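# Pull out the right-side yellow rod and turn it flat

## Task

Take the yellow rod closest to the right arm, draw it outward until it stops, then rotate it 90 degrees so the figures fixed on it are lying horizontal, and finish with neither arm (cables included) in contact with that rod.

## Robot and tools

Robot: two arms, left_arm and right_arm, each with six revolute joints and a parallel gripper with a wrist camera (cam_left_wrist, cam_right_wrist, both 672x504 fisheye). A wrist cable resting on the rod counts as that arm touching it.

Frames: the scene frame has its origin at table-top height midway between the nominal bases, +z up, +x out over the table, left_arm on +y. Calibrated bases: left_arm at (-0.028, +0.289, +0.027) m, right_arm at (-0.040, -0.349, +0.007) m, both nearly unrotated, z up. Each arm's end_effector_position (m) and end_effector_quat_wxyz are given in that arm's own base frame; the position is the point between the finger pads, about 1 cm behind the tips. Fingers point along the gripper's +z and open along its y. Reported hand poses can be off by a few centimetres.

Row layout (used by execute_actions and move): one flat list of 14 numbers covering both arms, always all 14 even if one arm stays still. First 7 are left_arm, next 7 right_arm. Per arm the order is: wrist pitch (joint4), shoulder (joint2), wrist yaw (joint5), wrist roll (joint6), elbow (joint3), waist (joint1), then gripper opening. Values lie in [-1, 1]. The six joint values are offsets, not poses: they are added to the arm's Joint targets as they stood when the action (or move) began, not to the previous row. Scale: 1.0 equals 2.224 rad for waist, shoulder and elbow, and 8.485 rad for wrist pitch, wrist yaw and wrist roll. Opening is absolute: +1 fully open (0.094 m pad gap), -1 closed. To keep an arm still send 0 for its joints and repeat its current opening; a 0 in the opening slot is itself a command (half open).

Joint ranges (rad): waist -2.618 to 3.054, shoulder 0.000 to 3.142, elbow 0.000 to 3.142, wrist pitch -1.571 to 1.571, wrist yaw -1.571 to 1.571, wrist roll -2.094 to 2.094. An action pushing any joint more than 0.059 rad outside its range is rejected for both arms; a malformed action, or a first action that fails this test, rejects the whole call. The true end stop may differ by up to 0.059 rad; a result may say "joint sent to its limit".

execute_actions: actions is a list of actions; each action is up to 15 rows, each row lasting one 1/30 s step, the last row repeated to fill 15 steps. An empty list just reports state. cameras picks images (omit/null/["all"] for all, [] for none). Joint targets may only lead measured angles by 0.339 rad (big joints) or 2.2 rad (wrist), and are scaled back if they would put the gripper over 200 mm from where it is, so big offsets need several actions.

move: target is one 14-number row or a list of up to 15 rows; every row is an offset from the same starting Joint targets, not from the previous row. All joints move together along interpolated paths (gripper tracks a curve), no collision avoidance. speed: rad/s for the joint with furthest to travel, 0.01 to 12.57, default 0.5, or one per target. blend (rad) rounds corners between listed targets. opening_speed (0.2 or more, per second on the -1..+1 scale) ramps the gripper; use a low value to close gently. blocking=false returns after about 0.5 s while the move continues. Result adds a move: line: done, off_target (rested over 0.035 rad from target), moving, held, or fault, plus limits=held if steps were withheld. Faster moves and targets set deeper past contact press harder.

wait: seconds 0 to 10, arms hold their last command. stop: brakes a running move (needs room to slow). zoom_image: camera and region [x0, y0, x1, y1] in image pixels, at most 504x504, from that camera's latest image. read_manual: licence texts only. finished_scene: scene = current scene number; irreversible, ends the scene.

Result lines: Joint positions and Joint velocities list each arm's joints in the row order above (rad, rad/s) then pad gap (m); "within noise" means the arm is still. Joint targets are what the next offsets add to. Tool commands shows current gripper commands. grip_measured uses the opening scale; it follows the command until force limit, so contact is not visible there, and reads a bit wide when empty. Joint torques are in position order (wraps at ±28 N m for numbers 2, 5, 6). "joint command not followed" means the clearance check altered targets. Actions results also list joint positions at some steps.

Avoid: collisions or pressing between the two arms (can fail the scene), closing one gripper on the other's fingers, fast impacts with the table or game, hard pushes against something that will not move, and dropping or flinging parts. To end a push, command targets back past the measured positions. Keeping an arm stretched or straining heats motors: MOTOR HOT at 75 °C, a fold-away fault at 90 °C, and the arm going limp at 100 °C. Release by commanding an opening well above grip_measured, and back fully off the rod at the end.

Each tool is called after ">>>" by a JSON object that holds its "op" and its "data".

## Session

>>> {"op": "execute_actions", "data": {"actions": []}}

>>> {"op": "zoom_image", "data": {"camera": "cam_left_wrist", "region": [200, 90, 520, 290]}}

>>> {"op": "zoom_image", "data": {"camera": "cam_right_wrist", "region": [100, 70, 420, 270]}}

Scene clock: 0.00 s.
left_arm: end_effector_position=(+0.3899, -0.0004, +0.1147) grip_measured=+1.000 end_effector_quat_wxyz=(+0.609, -0.026, +0.793, +0.006) | right_arm: end_effector_position=(+0.3960, -0.0474, +0.1154) grip_measured=+1.000 end_effector_quat_wxyz=(+0.595, +0.094, +0.794, -0.086)
Joint names: [wrist pitch, shoulder, wrist yaw, wrist roll, elbow, waist]
Joint positions: left_arm=[0.911 1.495 -0.08 -0.043 0.322 -0.04 0.094] | right_arm=[0.848 1.518 0.234 0.044 0.38 -0.018 0.094]
Joint velocities: within noise
Joint torques (N m): no reading
Heat: left arm: 43 °C; right arm: 40 °C.
Joint targets: left_arm=[0.899 1.493 -0.081 -0.042 0.324 -0.040] | right_arm=[0.837 1.515 0.234 0.045 0.383 -0.018]
Tool commands: left_gripper/opening=+1.0 right_gripper/opening=+1.0
camera_calibration:
cam_left_wrist: T_world_to_cam=[[0.0222135, -0.980285, 0.196335, -0.0420869], [-0.593611, -0.170951, -0.786385, 0.357186], [0.804446, -0.0990782, -0.585705, -0.125405], [0, 0, 0, 1]] pos_world=[0.313846, 0.00737939, 0.215698]
cam_right_wrist: T_world_to_cam=[[-0.244005, -0.947103, 0.208463, 0.0183839], [-0.655393, 0.00260904, -0.755284, 0.379511], [0.714788, -0.320918, -0.621361, -0.108823], [0, 0, 0, 1]] pos_world=[0.331, -0.0185021, 0.215188]

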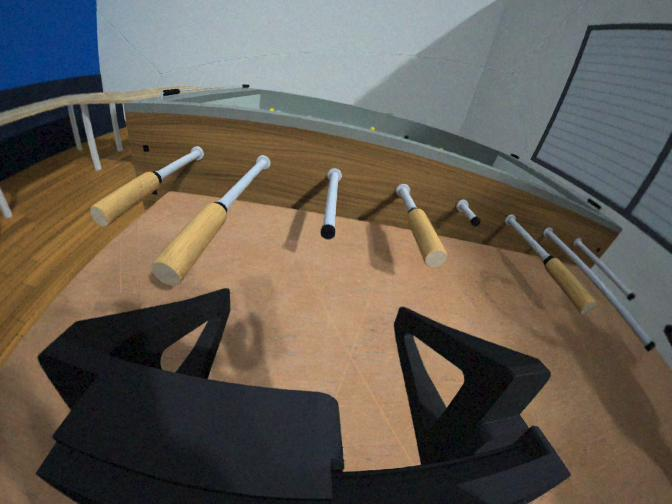

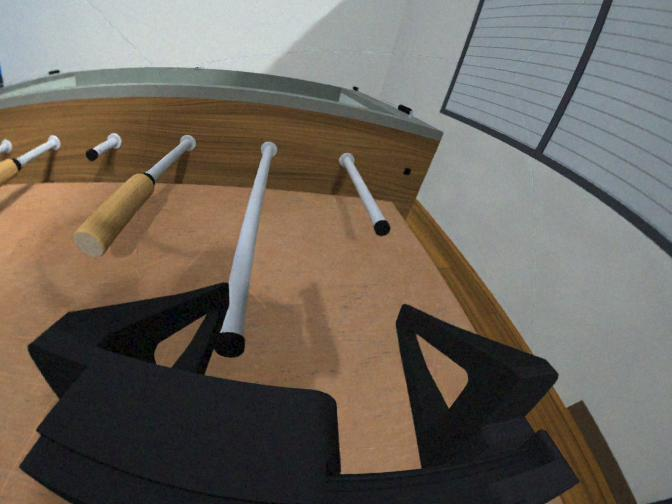

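Scaled by 1.575 from the camera's 672x504 image, which has a finer 960x720 frame.

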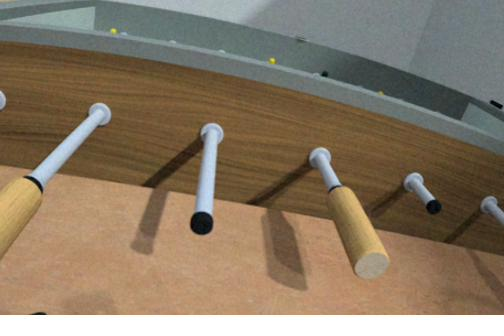

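Scaled by 1.575 from the camera's 672x504 image, which has a finer 960x720 frame.

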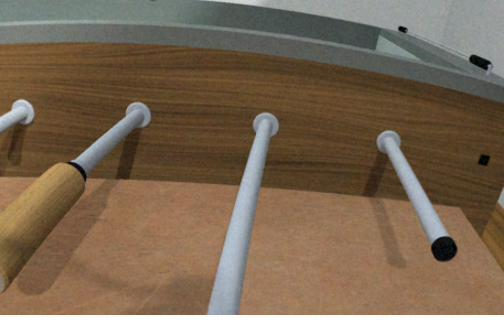

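>>> {"op": "move", "data": {"target": [[-0.0623,0,0,0,0.241,0,1,-0.0374,-0.045,0,0,0.1124,0,1],[-0.1248,0.0193,0.0095,0.0066,0.4838,-0.2068,1,-0.0656,0.0608,0.0875,-0.0569,0.2423,0.3197,1],[-0.1248,0.0193,0.0095,0.0066,0.4838,-0.2068,1,-0.0035,0.2628,0.0782,-0.064,0.229,0.2806,1]], "speed": 1.0, "blend": 0.08}}

>>> {"op": "zoom_image", "data": {"camera": "cam_left_wrist", "region": [150, 130, 420, 340]}}

Scene clock: 69.57 s.
left_arm: end_effector_position=(+0.4358, -0.2353, +0.3383) grip_measured=+1.000 end_effector_quat_wxyz=(+0.584, +0.197, +0.774, -0.145) | right_arm: end_effector_position=(+0.4594, +0.1516, +0.0731) grip_measured=+1.000 end_effector_quat_wxyz=(+0.518, -0.188, +0.764, -0.337)
Joint names: [wrist pitch, shoulder, wrist yaw, wrist roll, elbow, waist]
Joint positions: left_arm=[-0.138 1.515 -0.008 0.004 1.373 -0.5 0.094] | right_arm=[0.796 2.089 0.907 -0.5 0.897 0.611 0.094]
Joint velocities: within noise
Joint torques (N m): left_arm=[1.79 -6.58 0.07 0.09 9.65 -0.08] | right_arm=[1.61 -7.92 0.14 0.02 4.48 -0.4]
Heat: left arm: 43 °C; right arm: 42 °C.
Joint targets: left_arm=[-0.160 1.536 0.000 0.014 1.400 -0.500] | right_arm=[0.807 2.099 0.898 -0.498 0.893 0.606]
move: done
camera_calibration:
cam_left_wrist: T_world_to_cam=[[-0.486376, -0.857005, 0.170239, -0.0578726], [-0.598776, 0.18503, -0.77925, 0.603642], [0.636322, -0.480943, -0.603148, -0.0652938], [0, 0, 0, 1]] pos_world=[0.374847, -0.192692, 0.440859]
cam_right_wrist: T_world_to_cam=[[-0.0349794, -0.56133, 0.826853, 0.0314325], [-0.730795, -0.549989, -0.40429, 0.481293], [0.6817, -0.618402, -0.390979, -0.0731222], [0, 0, 0, 1]] pos_world=[0.402674, 0.237131, 0.140003]

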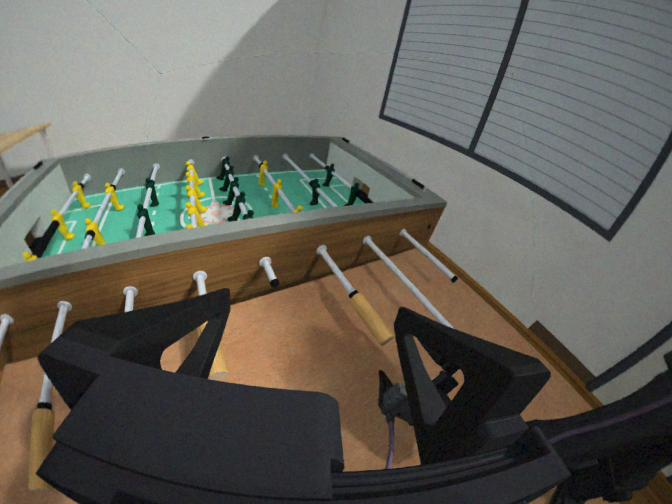

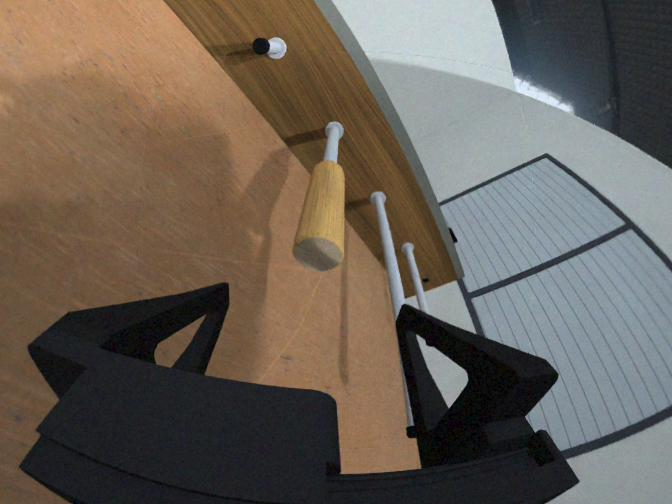

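Scaled by 1.867 from the camera's 672x504 image, which has a finer 960x720 frame.

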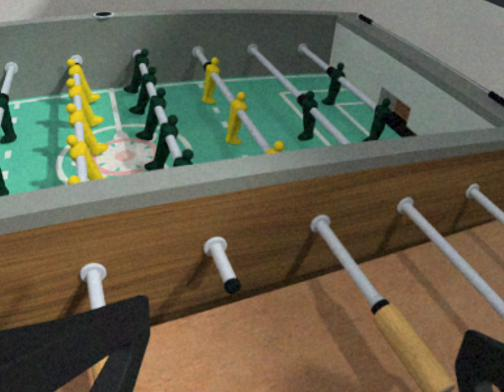

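>>> {"op": "move", "data": {"target": [[0,0,0,0,0,0,1,-0.0048,0.042,-0.0079,-0.0048,0.074,-0.0322,1],[0,0,0,0,0,0,1,-0.01456,0.0977,-0.01583,-0.00913,0.1785,-0.0643,1],[0,0,0,0,0,0,1,-0.01456,0.0977,-0.01583,-0.00913,0.1785,-0.0643,-1],[0,0,0,0,0,0,1,-0.0063,0.0518,-0.0095,-0.0057,0.0921,-0.0387,-1],[0,0,0,0,0,0,1,-0.0007,0.0094,-0.0019,-0.0012,0.0152,-0.0076,-1]], "speed": 0.4, "opening_speed": 0.9, "blend": [0.03,0,0,0.03,0]}}

>>> {"op": "zoom_image", "data": {"camera": "cam_left_wrist", "region": [150, 130, 420, 340]}}

Scene clock: 101.67 s.
left_arm: end_effector_position=(+0.4358, -0.2353, +0.3381) grip_measured=+1.000 end_effector_quat_wxyz=(+0.584, +0.197, +0.774, -0.144) | right_arm: end_effector_position=(+0.4755, +0.1488, +0.0686) grip_measured=-0.305 end_effector_quat_wxyz=(+0.518, -0.188, +0.763, -0.339)
Joint names: [wrist pitch, shoulder, wrist yaw, wrist roll, elbow, waist]
Joint positions: left_arm=[-0.138 1.515 -0.008 0.004 1.373 -0.5 0.094] | right_arm=[0.812 2.138 0.883 -0.523 0.948 0.581 0.033]
Joint velocities: within noise
Joint torques (N m): left_arm=[1.79 -6.53 0.06 0.09 9.63 -0.06] | right_arm=[1.44 -10.52 0.22 0.17 3.25 0.75]
Heat: left arm: 45 °C; right arm: 42 °C.
Joint targets: left_arm=[-0.160 1.536 0.000 0.014 1.400 -0.500] | right_arm=[0.802 2.120 0.882 -0.508 0.926 0.589]
move: done
camera_calibration:
cam_left_wrist: T_world_to_cam=[[-0.486325, -0.857105, 0.169876, -0.0577355], [-0.599121, 0.185577, -0.778855, 0.603628], [0.636036, -0.480553, -0.60376, -0.0649025], [0, 0, 0, 1]] pos_world=[0.374848, -0.192694, 0.440761]
cam_right_wrist: T_world_to_cam=[[-0.0379503, -0.55841, 0.828697, 0.035021], [-0.730743, -0.550144, -0.404174, 0.489756], [0.681597, -0.620903, -0.387176, -0.0873839], [0, 0, 0, 1]] pos_world=[0.418776, 0.234736, 0.135092]

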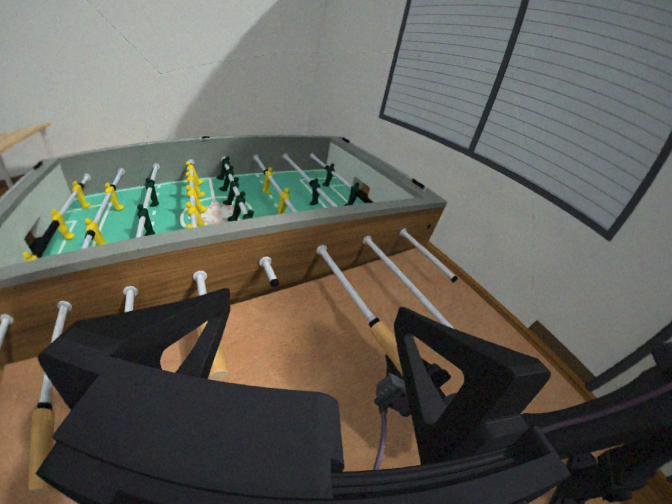

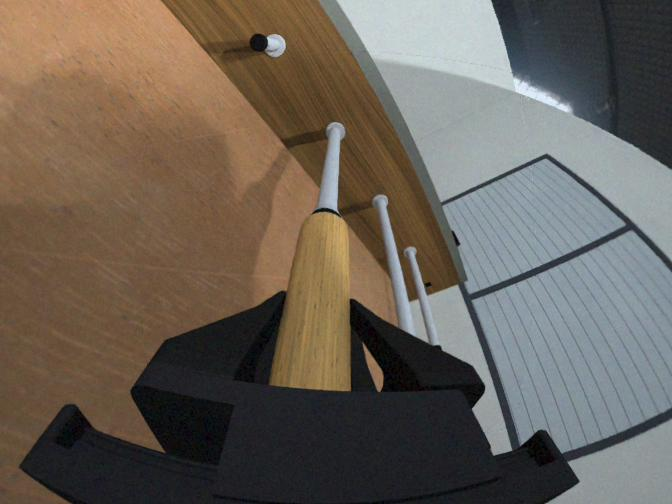

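Scaled by 1.867 from the camera's 672x504 image, which has a finer 960x720 frame.

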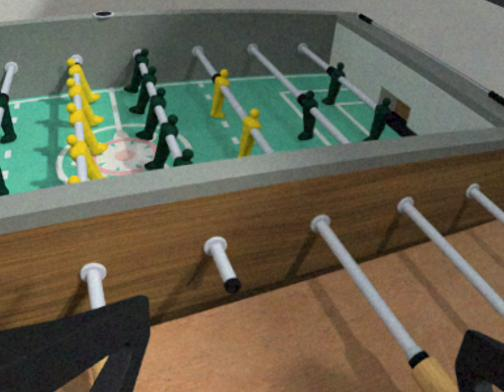

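>>> {"op": "move", "data": {"target": [0,0,0,0,0,0,1,0.0014,-0.0228,0.0047,0.0033,-0.0378,0.02,-1], "speed": 0.25}}

>>> {"op": "zoom_image", "data": {"camera": "cam_left_wrist", "region": [150, 130, 420, 340]}}

Scene clock: 109.77 s.
left_arm: end_effector_position=(+0.4358, -0.2353, +0.3381) grip_measured=+1.000 end_effector_quat_wxyz=(+0.584, +0.197, +0.774, -0.144) | right_arm: end_effector_position=(+0.4734, +0.1496, +0.0714) grip_measured=-0.305 end_effector_quat_wxyz=(+0.533, -0.185, +0.763, -0.316)
Joint names: [wrist pitch, shoulder, wrist yaw, wrist roll, elbow, waist]
Joint positions: left_arm=[-0.138 1.515 -0.008 0.004 1.373 -0.5 0.094] | right_arm=[0.85 2.117 0.841 -0.504 0.914 0.575 0.033]
Joint velocities: within noise
Joint torques (N m): left_arm=[1.79 -6.54 0.06 0.1 9.65 -0.03] | right_arm=[1.25 -12.92 1.13 0.27 -0.34 5.31]
Heat: left arm: 45 °C; right arm: 42 °C.
Joint targets: left_arm=[-0.160 1.536 0.000 0.014 1.400 -0.500] | right_arm=[0.813 2.070 0.922 -0.480 0.842 0.634]
move: off_target (right_arm); right_arm: the wrist yaw is farthest, 0.081 rad from its target
camera_calibration:
cam_left_wrist: T_world_to_cam=[[-0.486325, -0.857105, 0.169876, -0.0577355], [-0.599121, 0.185577, -0.778855, 0.603628], [0.636036, -0.480553, -0.60376, -0.0649025], [0, 0, 0, 1]] pos_world=[0.374848, -0.192694, 0.440761]
cam_right_wrist: T_world_to_cam=[[-0.0356201, -0.594715, 0.803147, 0.0391676], [-0.707602, -0.552502, -0.4405, 0.481675], [0.705713, -0.583999, -0.401142, -0.100248], [0, 0, 0, 1]] pos_world=[0.412975, 0.230875, 0.140507]

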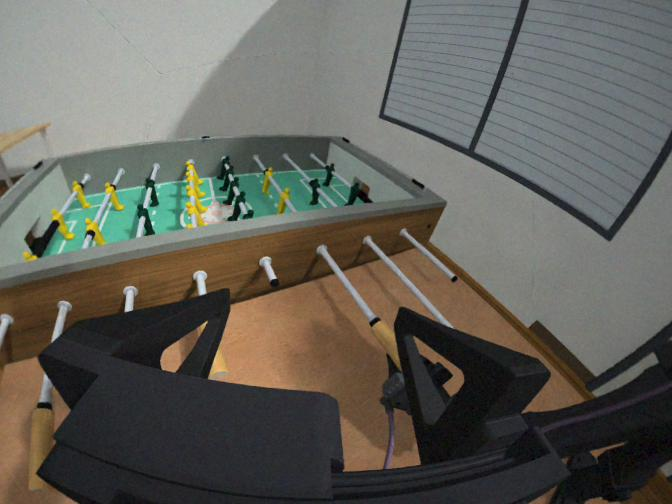

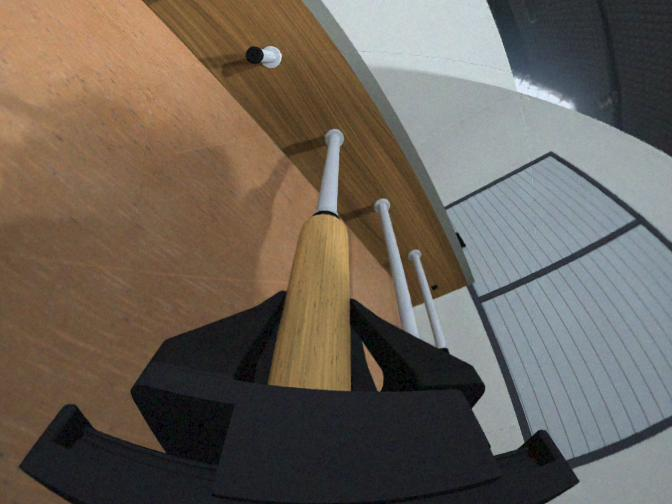

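Scaled by 1.867 from the camera's 672x504 image, which has a finer 960x720 frame.

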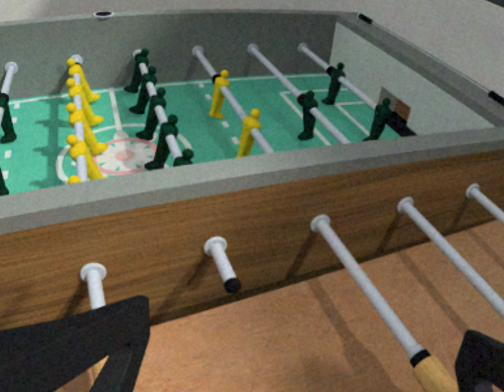

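>>> {"op": "move", "data": {"target": [[0,0,0,0,0,0,1,-0.0014,0.0224,-0.0048,-0.0033,0.0382,-0.0202,-1],[0,0,0,0,0,0,1,-0.01095,-0.0124,-0.02469,0.04213,0.0215,-0.0406,-1],[0,0,0,0,0,0,1,-0.00651,-0.0331,-0.04642,0.08186,-0.0054,-0.0656,-1],[0,0,0,0,0,0,1,0.00841,-0.0349,-0.06764,0.11984,-0.0352,-0.0924,-1],[0,0,0,0,0,0,1,0.03214,-0.0124,-0.08577,0.16323,-0.0609,-0.1165,-1],[0,0,0,0,0,0,1,0.03432,-0.021,-0.08418,0.16405,-0.0782,-0.1102,-1]], "speed": 0.7, "blend": 0.05}}

>>> {"op": "zoom_image", "data": {"camera": "cam_left_wrist", "region": [150, 130, 420, 340]}}

Scene clock: 149.57 s.
left_arm: end_effector_position=(+0.4358, -0.2353, +0.3381) grip_measured=+1.000 end_effector_quat_wxyz=(+0.584, +0.197, +0.774, -0.144) | right_arm: end_effector_position=(+0.4756, +0.1503, +0.0745) grip_measured=-0.306 end_effector_quat_wxyz=(+0.545, +0.247, +0.747, +0.292)
Joint names: [wrist pitch, shoulder, wrist yaw, wrist roll, elbow, waist]
Joint positions: left_arm=[-0.138 1.515 -0.008 0.004 1.373 -0.5 0.094] | right_arm=[1.065 2.035 0.195 0.859 0.727 0.373 0.033]
Joint velocities: within noise
Joint torques (N m): left_arm=[1.79 -6.57 0.07 0.11 9.65 -0.09] | right_arm=[2.13 -9.06 0.19 0.57 0.32 1.4]
Heat: left arm: 45 °C; right arm: 47 °C.
Joint targets: left_arm=[-0.160 1.536 0.000 0.014 1.400 -0.500] | right_arm=[1.105 2.023 0.207 0.912 0.668 0.389]
move: off_target (right_arm); blend cut to 0.0425 rad at target 1, 0.0192 rad at target 5; right_arm: the elbow is farthest, 0.059 rad from its target
camera_calibration:
cam_left_wrist: T_world_to_cam=[[-0.486325, -0.857105, 0.169876, -0.0577355], [-0.599121, 0.185577, -0.778855, 0.603628], [0.636036, -0.480553, -0.60376, -0.0649025], [0, 0, 0, 1]] pos_world=[0.374848, -0.192694, 0.440761]
cam_right_wrist: T_world_to_cam=[[-0.046097, -0.826564, -0.560952, 0.178606], [-0.64717, 0.452477, -0.613543, 0.318229], [0.760951, 0.334749, -0.555785, -0.253054], [0, 0, 0, 1]] pos_world=[0.406743, 0.0883474, 0.154793]

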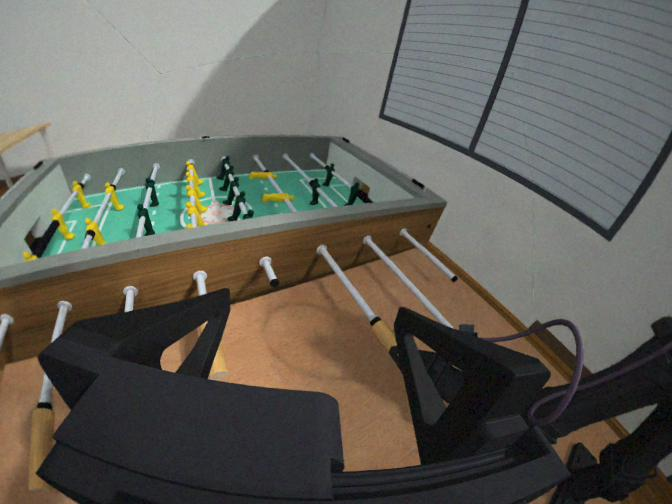

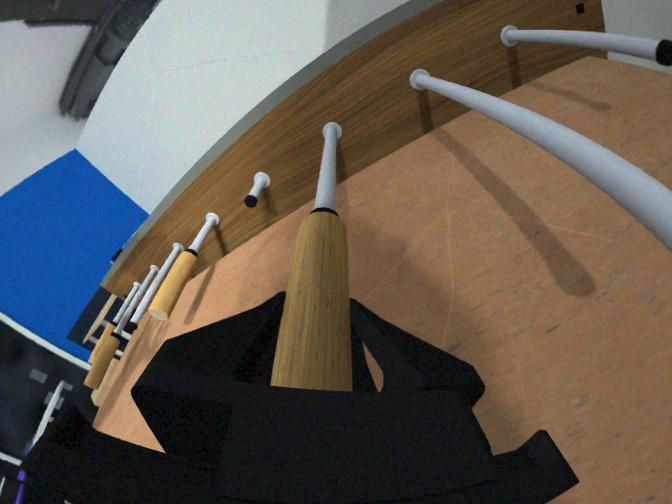

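Scaled by 1.867 from the camera's 672x504 image, which has a finer 960x720 frame.

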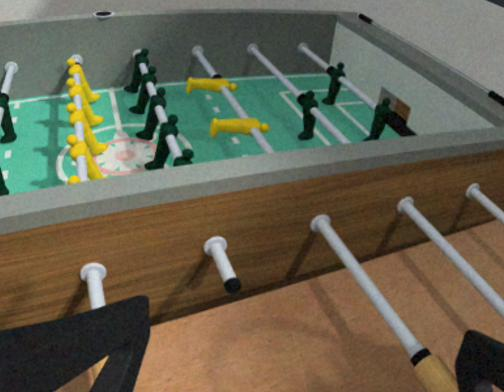

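>>> {"op": "move", "data": {"target": [[0,0,0,0,0,0,1,0,0,0,-0.0106,0,0,-1],[0,0,0,0,0,0,1,0,0,0,-0.0106,0,0,1],[0,0,0,0,0,0,1,0.01338,-0.0628,0.01448,-0.0035,-0.1159,0.0567,1]], "speed": 0.4, "opening_speed": 1.2}}

>>> {"op": "zoom_image", "data": {"camera": "cam_left_wrist", "region": [150, 130, 420, 340]}}

Scene clock: 169.23 s.
left_arm: end_effector_position=(+0.4358, -0.2353, +0.3380) grip_measured=+1.000 end_effector_quat_wxyz=(+0.584, +0.197, +0.774, -0.144) | right_arm: end_effector_position=(+0.3933, +0.1556, +0.0666) grip_measured=+0.998 end_effector_quat_wxyz=(+0.542, +0.239, +0.754, +0.284)
Joint names: [wrist pitch, shoulder, wrist yaw, wrist roll, elbow, waist]
Joint positions: left_arm=[-0.139 1.515 -0.008 0.004 1.373 -0.5 0.094] | right_arm=[1.208 1.901 0.321 0.877 0.425 0.508 0.094]
Joint velocities: within noise
Joint torques (N m): left_arm=[1.79 -6.58 0.06 0.11 9.65 -0.08] | right_arm=[1.87 -7.54 0.25 0.06 2.62 0.68]
Heat: left arm: 45 °C; right arm: 45 °C.
Joint targets: left_arm=[-0.160 1.536 0.000 0.014 1.400 -0.500] | right_arm=[1.218 1.883 0.330 0.882 0.411 0.515]
move: done; target 2's new numbers were sent with right_arm's elbow 0.059 rad from that target
camera_calibration:
cam_left_wrist: T_world_to_cam=[[-0.486295, -0.857126, 0.169859, -0.0577264], [-0.599362, 0.185748, -0.778629, 0.603575], [0.635832, -0.480451, -0.604057, -0.0647362], [0, 0, 0, 1]] pos_world=[0.374849, -0.192694, 0.440662]
cam_right_wrist: T_world_to_cam=[[-0.0457134, -0.838987, -0.542228, 0.17532], [-0.658175, 0.433621, -0.61545, 0.264987], [0.751476, 0.328747, -0.572022, -0.190774], [0, 0, 0, 1]] pos_world=[0.325785, 0.0949034, 0.149022]

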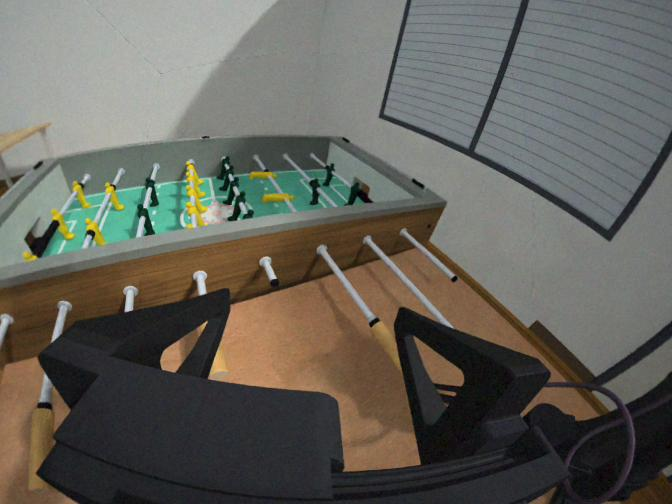

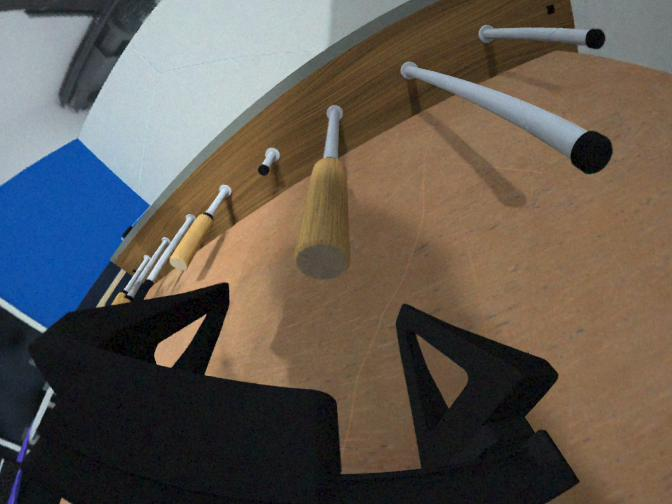

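Scaled by 1.867 from the camera's 672x504 image, which has a finer 960x720 frame.

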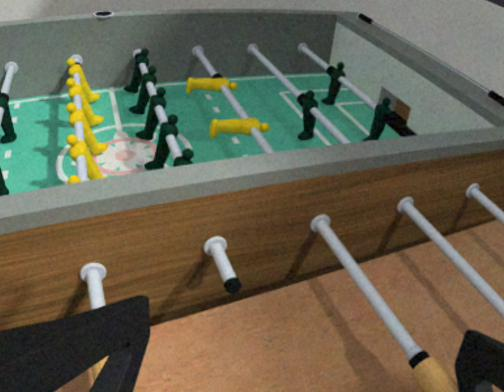

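>>> {"op": "finished_scene", "data": {"scene": 2}}

The scene is finished: the task was done.


## Next scene

The same job, from a new start.

>>> {"op": "execute_actions", "data": {"actions": []}}

>>> {"op": "zoom_image", "data": {"camera": "cam_left_wrist", "region": [352, 130, 672, 380]}}

>>> {"op": "zoom_image", "data": {"camera": "cam_right_wrist", "region": [0, 90, 320, 340]}}

Scene clock: 0.00 s.
left_arm: end_effector_position=(+0.4127, +0.0165, +0.1264) grip_measured=+1.000 end_effector_quat_wxyz=(+0.618, -0.002, +0.786, +0.007) | right_arm: end_effector_position=(+0.3903, -0.0463, +0.1052) grip_measured=+1.000 end_effector_quat_wxyz=(+0.587, +0.098, +0.798, -0.097)
Joint names: [wrist pitch, shoulder, wrist yaw, wrist roll, elbow, waist]
Joint positions: left_arm=[0.901 1.55 0.039 0.018 0.411 0.054 0.094] | right_arm=[0.871 1.537 0.276 0.046 0.357 0.003 0.094]
Joint velocities: within noise
Joint torques (N m): no reading
Heat: left arm: 41 °C; right arm: 39 °C.
Joint targets: left_arm=[0.889 1.548 0.039 0.019 0.413 0.054] | right_arm=[0.861 1.534 0.277 0.048 0.360 0.003]
Tool commands: left_gripper/opening=+1.0 right_gripper/opening=+1.0
camera_calibration:
cam_left_wrist: T_world_to_cam=[[-0.0177666, -0.985889, 0.166453, -0.00796993], [-0.580802, -0.125334, -0.804339, 0.378982], [0.813851, -0.110967, -0.570379, -0.140833], [0, 0, 0, 1]] pos_world=[0.334589, 0.0240143, 0.225829]
cam_right_wrist: T_world_to_cam=[[-0.259, -0.939853, 0.222701, 0.0247898], [-0.669431, 0.00846419, -0.742826, 0.372487], [0.696262, -0.341475, -0.631359, -0.103415], [0, 0, 0, 1]] pos_world=[0.327779, -0.0151678, 0.20588]

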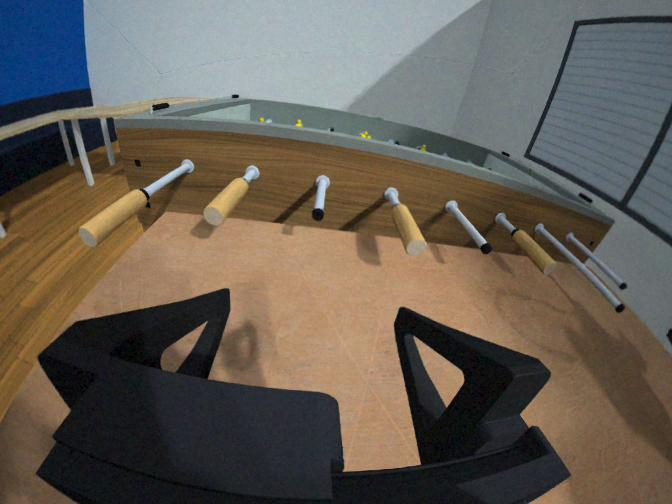

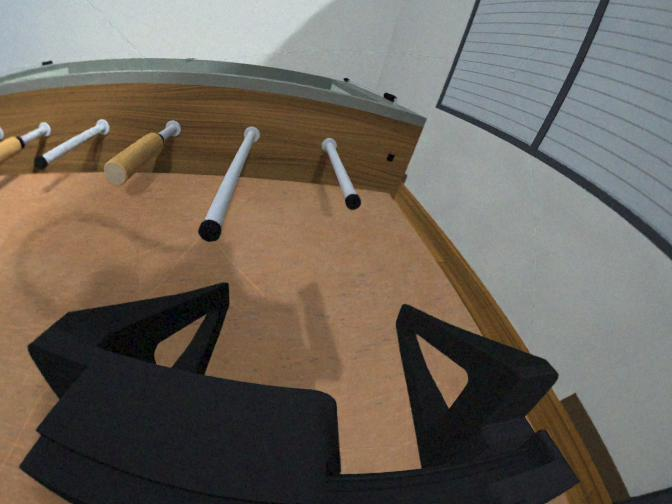

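Scaled by 1.575 from the camera's 672x504 image, which has a finer 960x720 frame.

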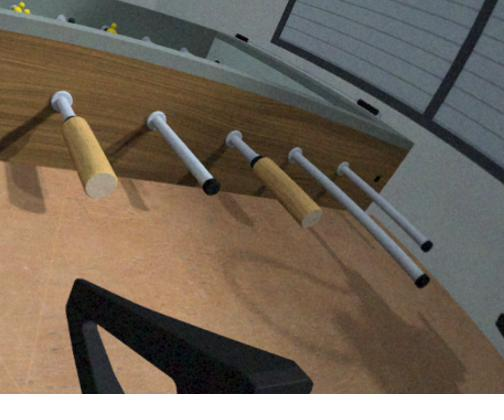

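Scaled by 1.575 from the camera's 672x504 image, which has a finer 960x720 frame.

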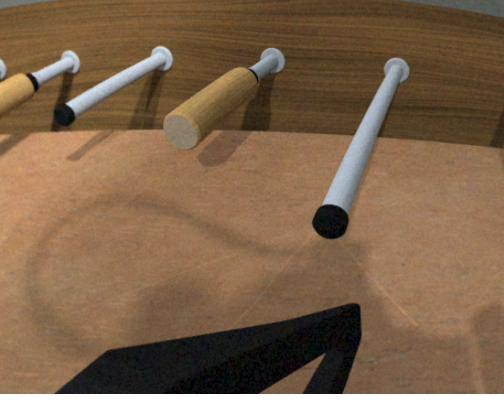

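>>> {"op": "move", "data": {"target": [[-0.0613,0,0,0,0.2221,0,1,-0.0264,0.233,0.0814,-0.0581,0.2756,0.3027,1],[-0.1236,-0.0054,-0.0046,-0.0006,0.4438,-0.2491,1,-0.0303,0.3779,0.0627,-0.0707,0.4728,0.2253,1]], "speed": 0.9, "blend": 0.05}}

>>> {"op": "zoom_image", "data": {"camera": "cam_left_wrist", "region": [150, 130, 420, 340]}}

Scene clock: 54.83 s.
left_arm: end_effector_position=(+0.4387, -0.2461, +0.3243) grip_measured=+1.000 end_effector_quat_wxyz=(+0.571, +0.214, +0.778, -0.149) | right_arm: end_effector_position=(+0.5650, +0.1641, +0.0712) grip_measured=+1.000 end_effector_quat_wxyz=(+0.515, -0.184, +0.765, -0.340)
Joint names: [wrist pitch, shoulder, wrist yaw, wrist roll, elbow, waist]
Joint positions: left_arm=[-0.137 1.55 0.015 0.018 1.379 -0.508 0.094] | right_arm=[0.613 2.352 0.82 -0.555 1.383 0.504 0.094]
Joint velocities: within noise
Joint torques (N m): left_arm=[1.73 -10.61 -0.14 -0.03 9.51 0.8] | right_arm=[1.44 -9.92 0.1 0.03 7.94 0.03]
Heat: left arm: 41 °C; right arm: 40 °C.
Joint targets: left_arm=[-0.160 1.536 0.000 0.014 1.401 -0.500] | right_arm=[0.604 2.375 0.809 -0.552 1.412 0.505]
move: done
camera_calibration:
cam_left_wrist: T_world_to_cam=[[-0.511748, -0.843367, 0.163845, -0.0467603], [-0.608669, 0.221311, -0.761934, 0.604141], [0.60633, -0.489646, -0.626587, -0.0621291], [0, 0, 0, 1]] pos_world=[0.381463, -0.20356, 0.429048]
cam_right_wrist: T_world_to_cam=[[-0.0413772, -0.55955, 0.827763, 0.0469531], [-0.737965, -0.541396, -0.402861, 0.567201], [0.673569, -0.62753, -0.390527, -0.131972], [0, 0, 0, 1]] pos_world=[0.50941, 0.250537, 0.138098]

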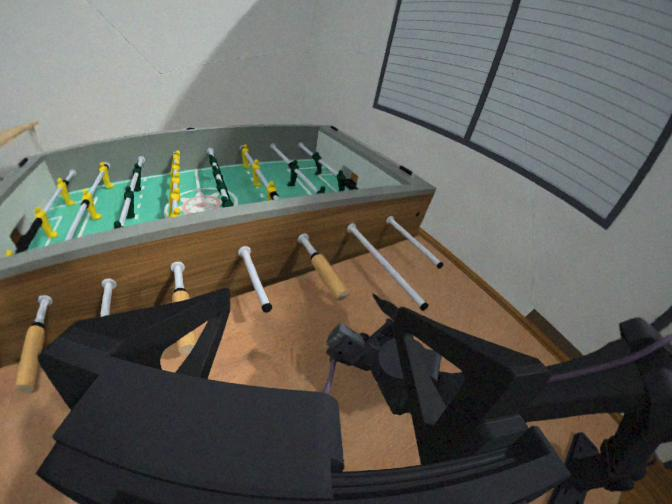

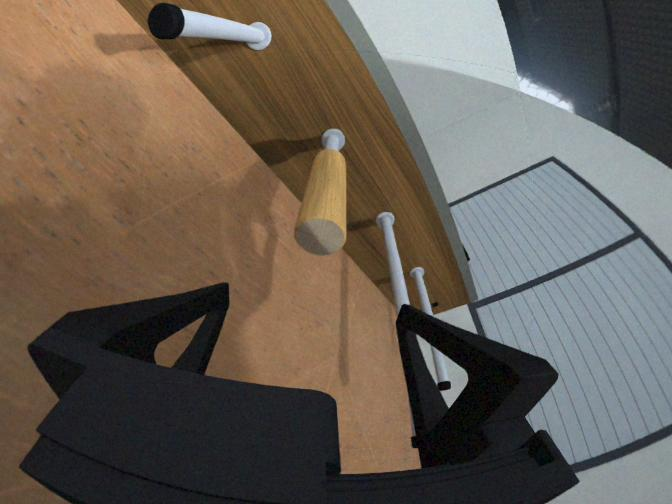

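Scaled by 1.867 from the camera's 672x504 image, which has a finer 960x720 frame.

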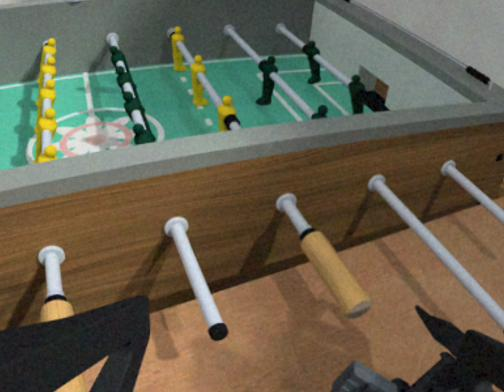

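>>> {"op": "move", "data": {"target": [[0,0,0,0,0,0,1,-0.01268,0.0587,-0.00608,-0.0031,0.1162,-0.0232,1],[0,0,0,0,0,0,1,-0.02836,0.1237,-0.01077,-0.0053,0.248,-0.0414,1],[0,0,0,0,0,0,1,-0.02836,0.1237,-0.01077,-0.0053,0.248,-0.0414,-1],[0,0,0,0,0,0,1,-0.01268,0.0587,-0.00608,-0.0031,0.1162,-0.0232,-1],[0,0,0,0,0,0,1,0,0,0,0,0,0,-1],[0,0,0,0,0,0,1,0.00806,-0.0469,0.00643,0.0039,-0.0884,0.026,-1],[0,0,0,0,0,0,1,0.0129,-0.0894,0.014,0.0091,-0.1647,0.0573,-1]], "speed": [0.5,0.5,0.5,0.4,0.4,0.4,0.25], "opening_speed": 0.9, "blend": [0.03,0,0,0.03,0.03,0.03,0]}}

>>> {"op": "zoom_image", "data": {"camera": "cam_left_wrist", "region": [150, 130, 420, 340]}}

Scene clock: 80.33 s.
left_arm: end_effector_position=(+0.4387, -0.2460, +0.3240) grip_measured=+1.000 end_effector_quat_wxyz=(+0.571, +0.214, +0.779, -0.149) | right_arm: end_effector_position=(+0.4901, +0.1803, +0.0739) grip_measured=-0.305 end_effector_quat_wxyz=(+0.529, -0.183, +0.760, -0.330)
Joint names: [wrist pitch, shoulder, wrist yaw, wrist roll, elbow, waist]
Joint positions: left_arm=[-0.138 1.55 0.015 0.018 1.379 -0.508 0.094] | right_arm=[0.743 2.195 0.912 -0.496 1.08 0.624 0.033]
Joint velocities: within noise
Joint torques (N m): left_arm=[1.74 -10.59 -0.14 -0.04 9.43 0.8] | right_arm=[1.23 -11.54 0.42 0.24 2.66 0.75]
Heat: left arm: 43 °C; right arm: 41 °C.
Joint targets: left_arm=[-0.160 1.536 0.000 0.014 1.401 -0.500] | right_arm=[0.713 2.176 0.928 -0.475 1.045 0.632]
move: done
camera_calibration:
cam_left_wrist: T_world_to_cam=[[-0.51126, -0.843666, 0.163835, -0.0469208], [-0.609496, 0.221531, -0.761209, 0.604104], [0.605911, -0.489032, -0.62747, -0.061652], [0, 0, 0, 1]] pos_world=[0.381565, -0.203563, 0.428852]
cam_right_wrist: T_world_to_cam=[[-0.0482618, -0.575022, 0.816713, 0.0576062], [-0.71762, -0.548783, -0.428787, 0.514983], [0.69476, -0.606784, -0.386163, -0.084756], [0, 0, 0, 1]] pos_world=[0.431228, 0.26431, 0.141041]

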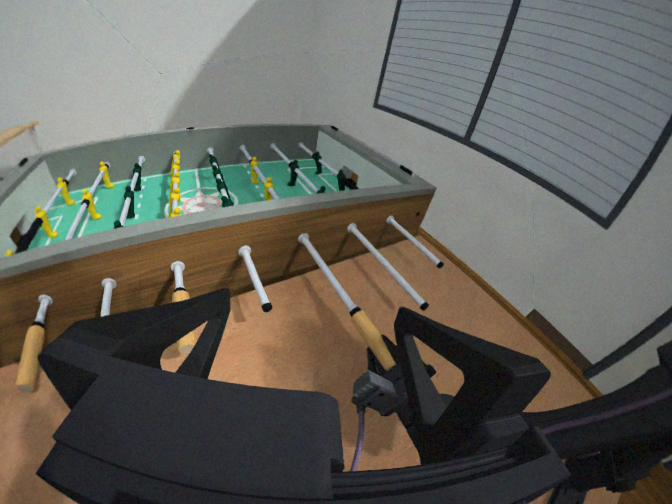

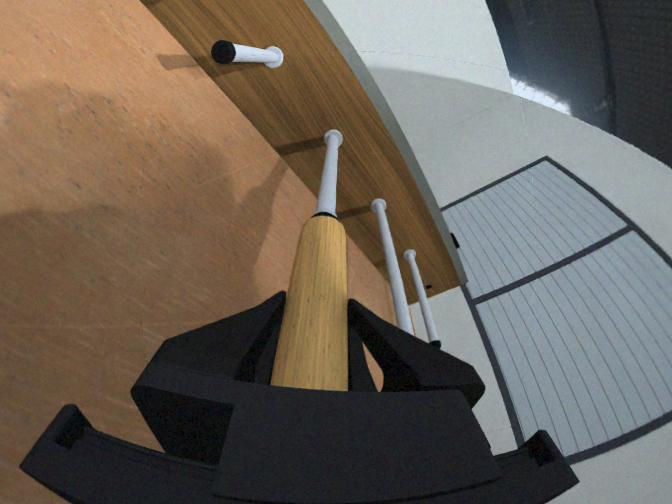

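Scaled by 1.867 from the camera's 672x504 image, which has a finer 960x720 frame.

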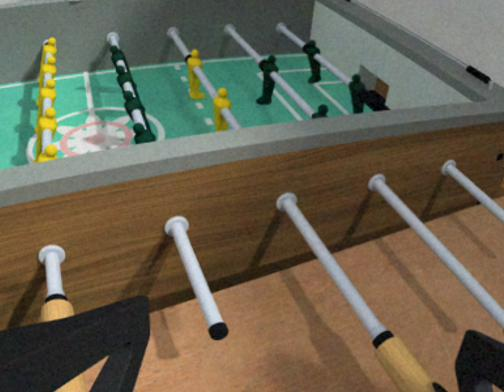

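>>> {"op": "move", "data": {"target": [0,0,0,0,0,0,1,-0.0022,-0.0181,0.007,0.0055,-0.027,0.0254,-1], "speed": 0.25, "cameras": ["cam_left_wrist"]}}

>>> {"op": "zoom_image", "data": {"camera": "cam_left_wrist", "region": [150, 130, 420, 340]}}

Scene clock: 109.47 s.
left_arm: end_effector_position=(+0.4387, -0.2460, +0.3240) grip_measured=+1.000 end_effector_quat_wxyz=(+0.571, +0.214, +0.779, -0.148) | right_arm: end_effector_position=(+0.4882, +0.1823, +0.0758) grip_measured=-0.305 end_effector_quat_wxyz=(+0.541, -0.173, +0.763, -0.308)
Joint names: [wrist pitch, shoulder, wrist yaw, wrist roll, elbow, waist]
Joint positions: left_arm=[-0.138 1.55 0.014 0.018 1.379 -0.508 0.094] | right_arm=[0.759 2.179 0.885 -0.454 1.058 0.623 0.033]
Joint velocities: within noise
Joint torques (N m): left_arm=[1.75 -10.61 -0.14 -0.04 9.44 0.8] | right_arm=[0.94 -13.46 1.37 0.32 -0.12 5.85]
Heat: left arm: 43 °C; right arm: 42 °C.
Joint targets: left_arm=[-0.159 1.536 0.000 0.014 1.401 -0.500] | right_arm=[0.695 2.136 0.987 -0.429 0.985 0.688]
move: off_target (right_arm); right_arm: the wrist yaw is farthest, 0.103 rad from its target
camera_calibration:
cam_left_wrist: T_world_to_cam=[[-0.510962, -0.843869, 0.163716, -0.0470265], [-0.609532, 0.221389, -0.761221, 0.604094], [0.606126, -0.488745, -0.627487, -0.0616686], [0, 0, 0, 1]] pos_world=[0.381565, -0.203564, 0.428852]
Images, in order (width x height): cam_left_wrist 672x504.

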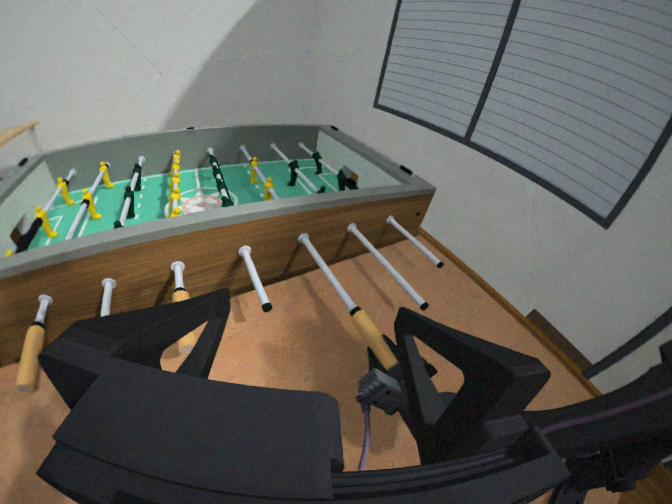

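Scaled by 1.867 from the camera's 672x504 image, which has a finer 960x720 frame.

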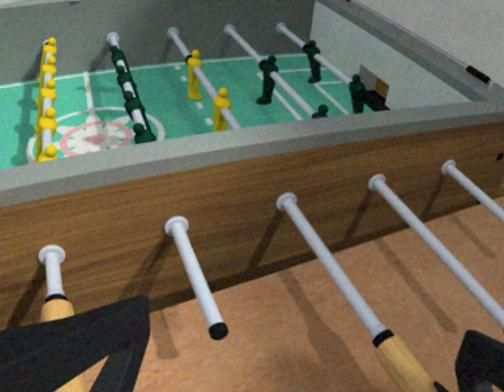

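>>> {"op": "move", "data": {"target": [[0,0,0,0,0,0,1,-0.0011,0.0284,-0.0059,-0.0046,0.0479,-0.0251,-1],[0,0,0,0,0,0,1,-0.0087,-0.0059,-0.02519,0.04074,0.0259,-0.0423,-1],[0,0,0,0,0,0,1,-0.00239,-0.0279,-0.04601,0.08007,-0.0061,-0.0638,-1],[0,0,0,0,0,0,1,0.01385,-0.0324,-0.06614,0.11744,-0.0402,-0.0871,-1],[0,0,0,0,0,0,1,0.03804,-0.0151,-0.08325,0.1571,-0.0701,-0.1083,-1],[0,0,0,0,0,0,1,0.04095,-0.0275,-0.08082,0.15781,-0.0943,-0.0987,-1]], "speed": 0.7, "blend": 0.05}}

>>> {"op": "zoom_image", "data": {"camera": "cam_left_wrist", "region": [150, 130, 420, 340]}}

Scene clock: 137.20 s.
left_arm: end_effector_position=(+0.4387, -0.2459, +0.3239) grip_measured=+1.000 end_effector_quat_wxyz=(+0.570, +0.214, +0.779, -0.148) | right_arm: end_effector_position=(+0.4901, +0.1753, +0.0791) grip_measured=-0.305 end_effector_quat_wxyz=(+0.558, +0.250, +0.741, +0.279)
Joint names: [wrist pitch, shoulder, wrist yaw, wrist roll, elbow, waist]
Joint positions: left_arm=[-0.138 1.55 0.014 0.018 1.379 -0.508 0.094] | right_arm=[1.015 2.083 0.295 0.858 0.834 0.441 0.033]
Joint velocities: within noise
Joint torques (N m): left_arm=[1.75 -10.59 -0.14 -0.02 9.5 0.79] | right_arm=[1.95 -9.5 0.14 0.57 0.58 2.44]
Heat: left arm: 43 °C; right arm: 46 °C.
Joint targets: left_arm=[-0.160 1.536 0.000 0.014 1.401 -0.500] | right_arm=[1.042 2.074 0.302 0.911 0.775 0.469]
move: off_target (right_arm); blend cut to 0.0269 rad at target 5; right_arm: the elbow is farthest, 0.058 rad from its target
camera_calibration:
cam_left_wrist: T_world_to_cam=[[-0.510902, -0.843899, 0.163747, -0.0470527], [-0.609792, 0.221515, -0.760976, 0.604039], [0.605915, -0.488636, -0.627776, -0.0615048], [0, 0, 0, 1]] pos_world=[0.381566, -0.203565, 0.428753]
cam_right_wrist: T_world_to_cam=[[-0.0602324, -0.835504, -0.546174, 0.209868], [-0.623179, 0.458908, -0.633286, 0.307693], [0.779756, 0.30222, -0.54831, -0.273901], [0, 0, 0, 1]] pos_world=[0.417965, 0.11692, 0.1593]

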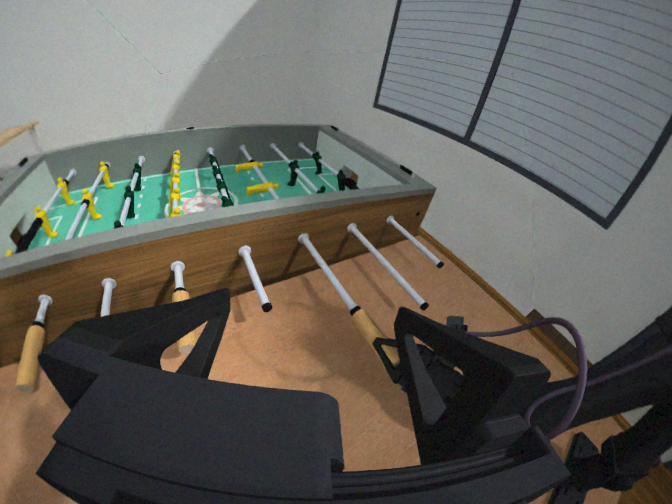

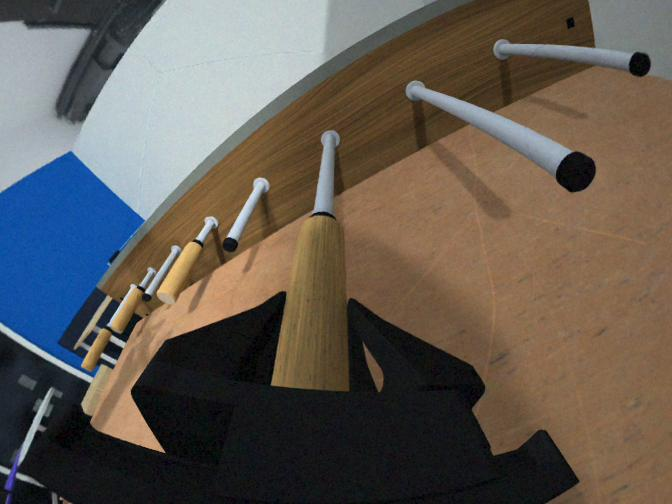

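Scaled by 1.867 from the camera's 672x504 image, which has a finer 960x720 frame.

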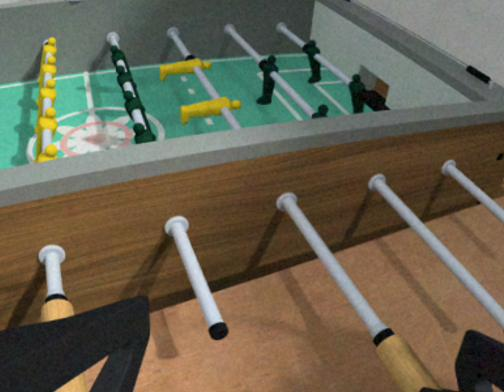

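>>> {"op": "move", "data": {"target": [[0,0,0,0,0,0,1,0,-0.0027,0,0,0,-0.0054,-1],[0,0,0,0,0,0,1,0,-0.0027,0,0,0,-0.0054,1],[0,0,0,0,0,0,1,0.01166,-0.0603,0.0146,0.0017,-0.1065,0.0535,1]], "speed": 0.4, "opening_speed": 1.2}}

>>> {"op": "zoom_image", "data": {"camera": "cam_left_wrist", "region": [150, 130, 420, 340]}}

Scene clock: 150.00 s.
left_arm: end_effector_position=(+0.4387, -0.2459, +0.3239) grip_measured=+1.000 end_effector_quat_wxyz=(+0.570, +0.214, +0.779, -0.148) | right_arm: end_effector_position=(+0.4101, +0.1847, +0.0688) grip_measured=+0.998 end_effector_quat_wxyz=(+0.545, +0.255, +0.746, +0.285)
Joint names: [wrist pitch, shoulder, wrist yaw, wrist roll, elbow, waist]
Joint positions: left_arm=[-0.138 1.55 0.014 0.018 1.379 -0.508 0.094] | right_arm=[1.137 1.96 0.415 0.921 0.552 0.581 0.094]
Joint velocities: within noise
Joint torques (N m): left_arm=[1.75 -10.54 -0.15 -0.04 9.44 0.76] | right_arm=[1.77 -8.57 0.19 0.05 2.95 0.61]
Heat: left arm: 43 °C; right arm: 44 °C.
Joint targets: left_arm=[-0.160 1.536 0.000 0.014 1.401 -0.500] | right_arm=[1.141 1.940 0.426 0.925 0.539 0.588]
move: done; target 2's new numbers were sent with right_arm's elbow 0.057 rad from that target
camera_calibration:
cam_left_wrist: T_world_to_cam=[[-0.510902, -0.843899, 0.163747, -0.0470527], [-0.609792, 0.221515, -0.760976, 0.604039], [0.605915, -0.488636, -0.627776, -0.0615048], [0, 0, 0, 1]] pos_world=[0.381566, -0.203565, 0.428753]
cam_right_wrist: T_world_to_cam=[[-0.0663857, -0.826239, -0.559395, 0.20902], [-0.642498, 0.464333, -0.609583, 0.252351], [0.763406, 0.318942, -0.561682, -0.215522], [0, 0, 0, 1]] pos_world=[0.340542, 0.124264, 0.149699]

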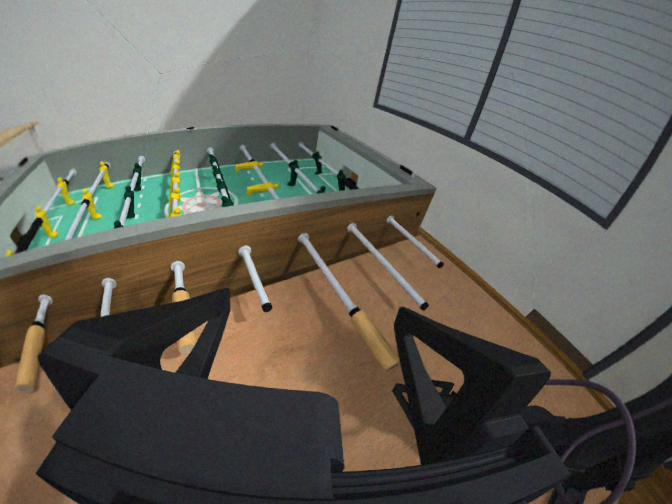

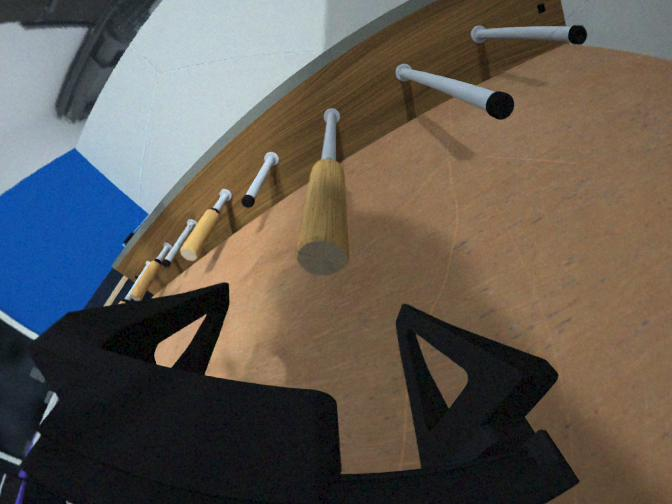

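Scaled by 1.867 from the camera's 672x504 image, which has a finer 960x720 frame.

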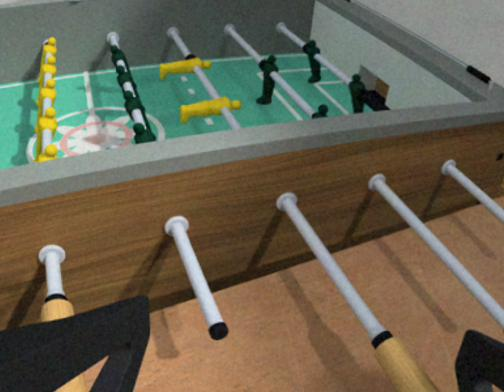

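>>> {"op": "finished_scene", "data": {"scene": 3}}

The scene is finished: the task was done.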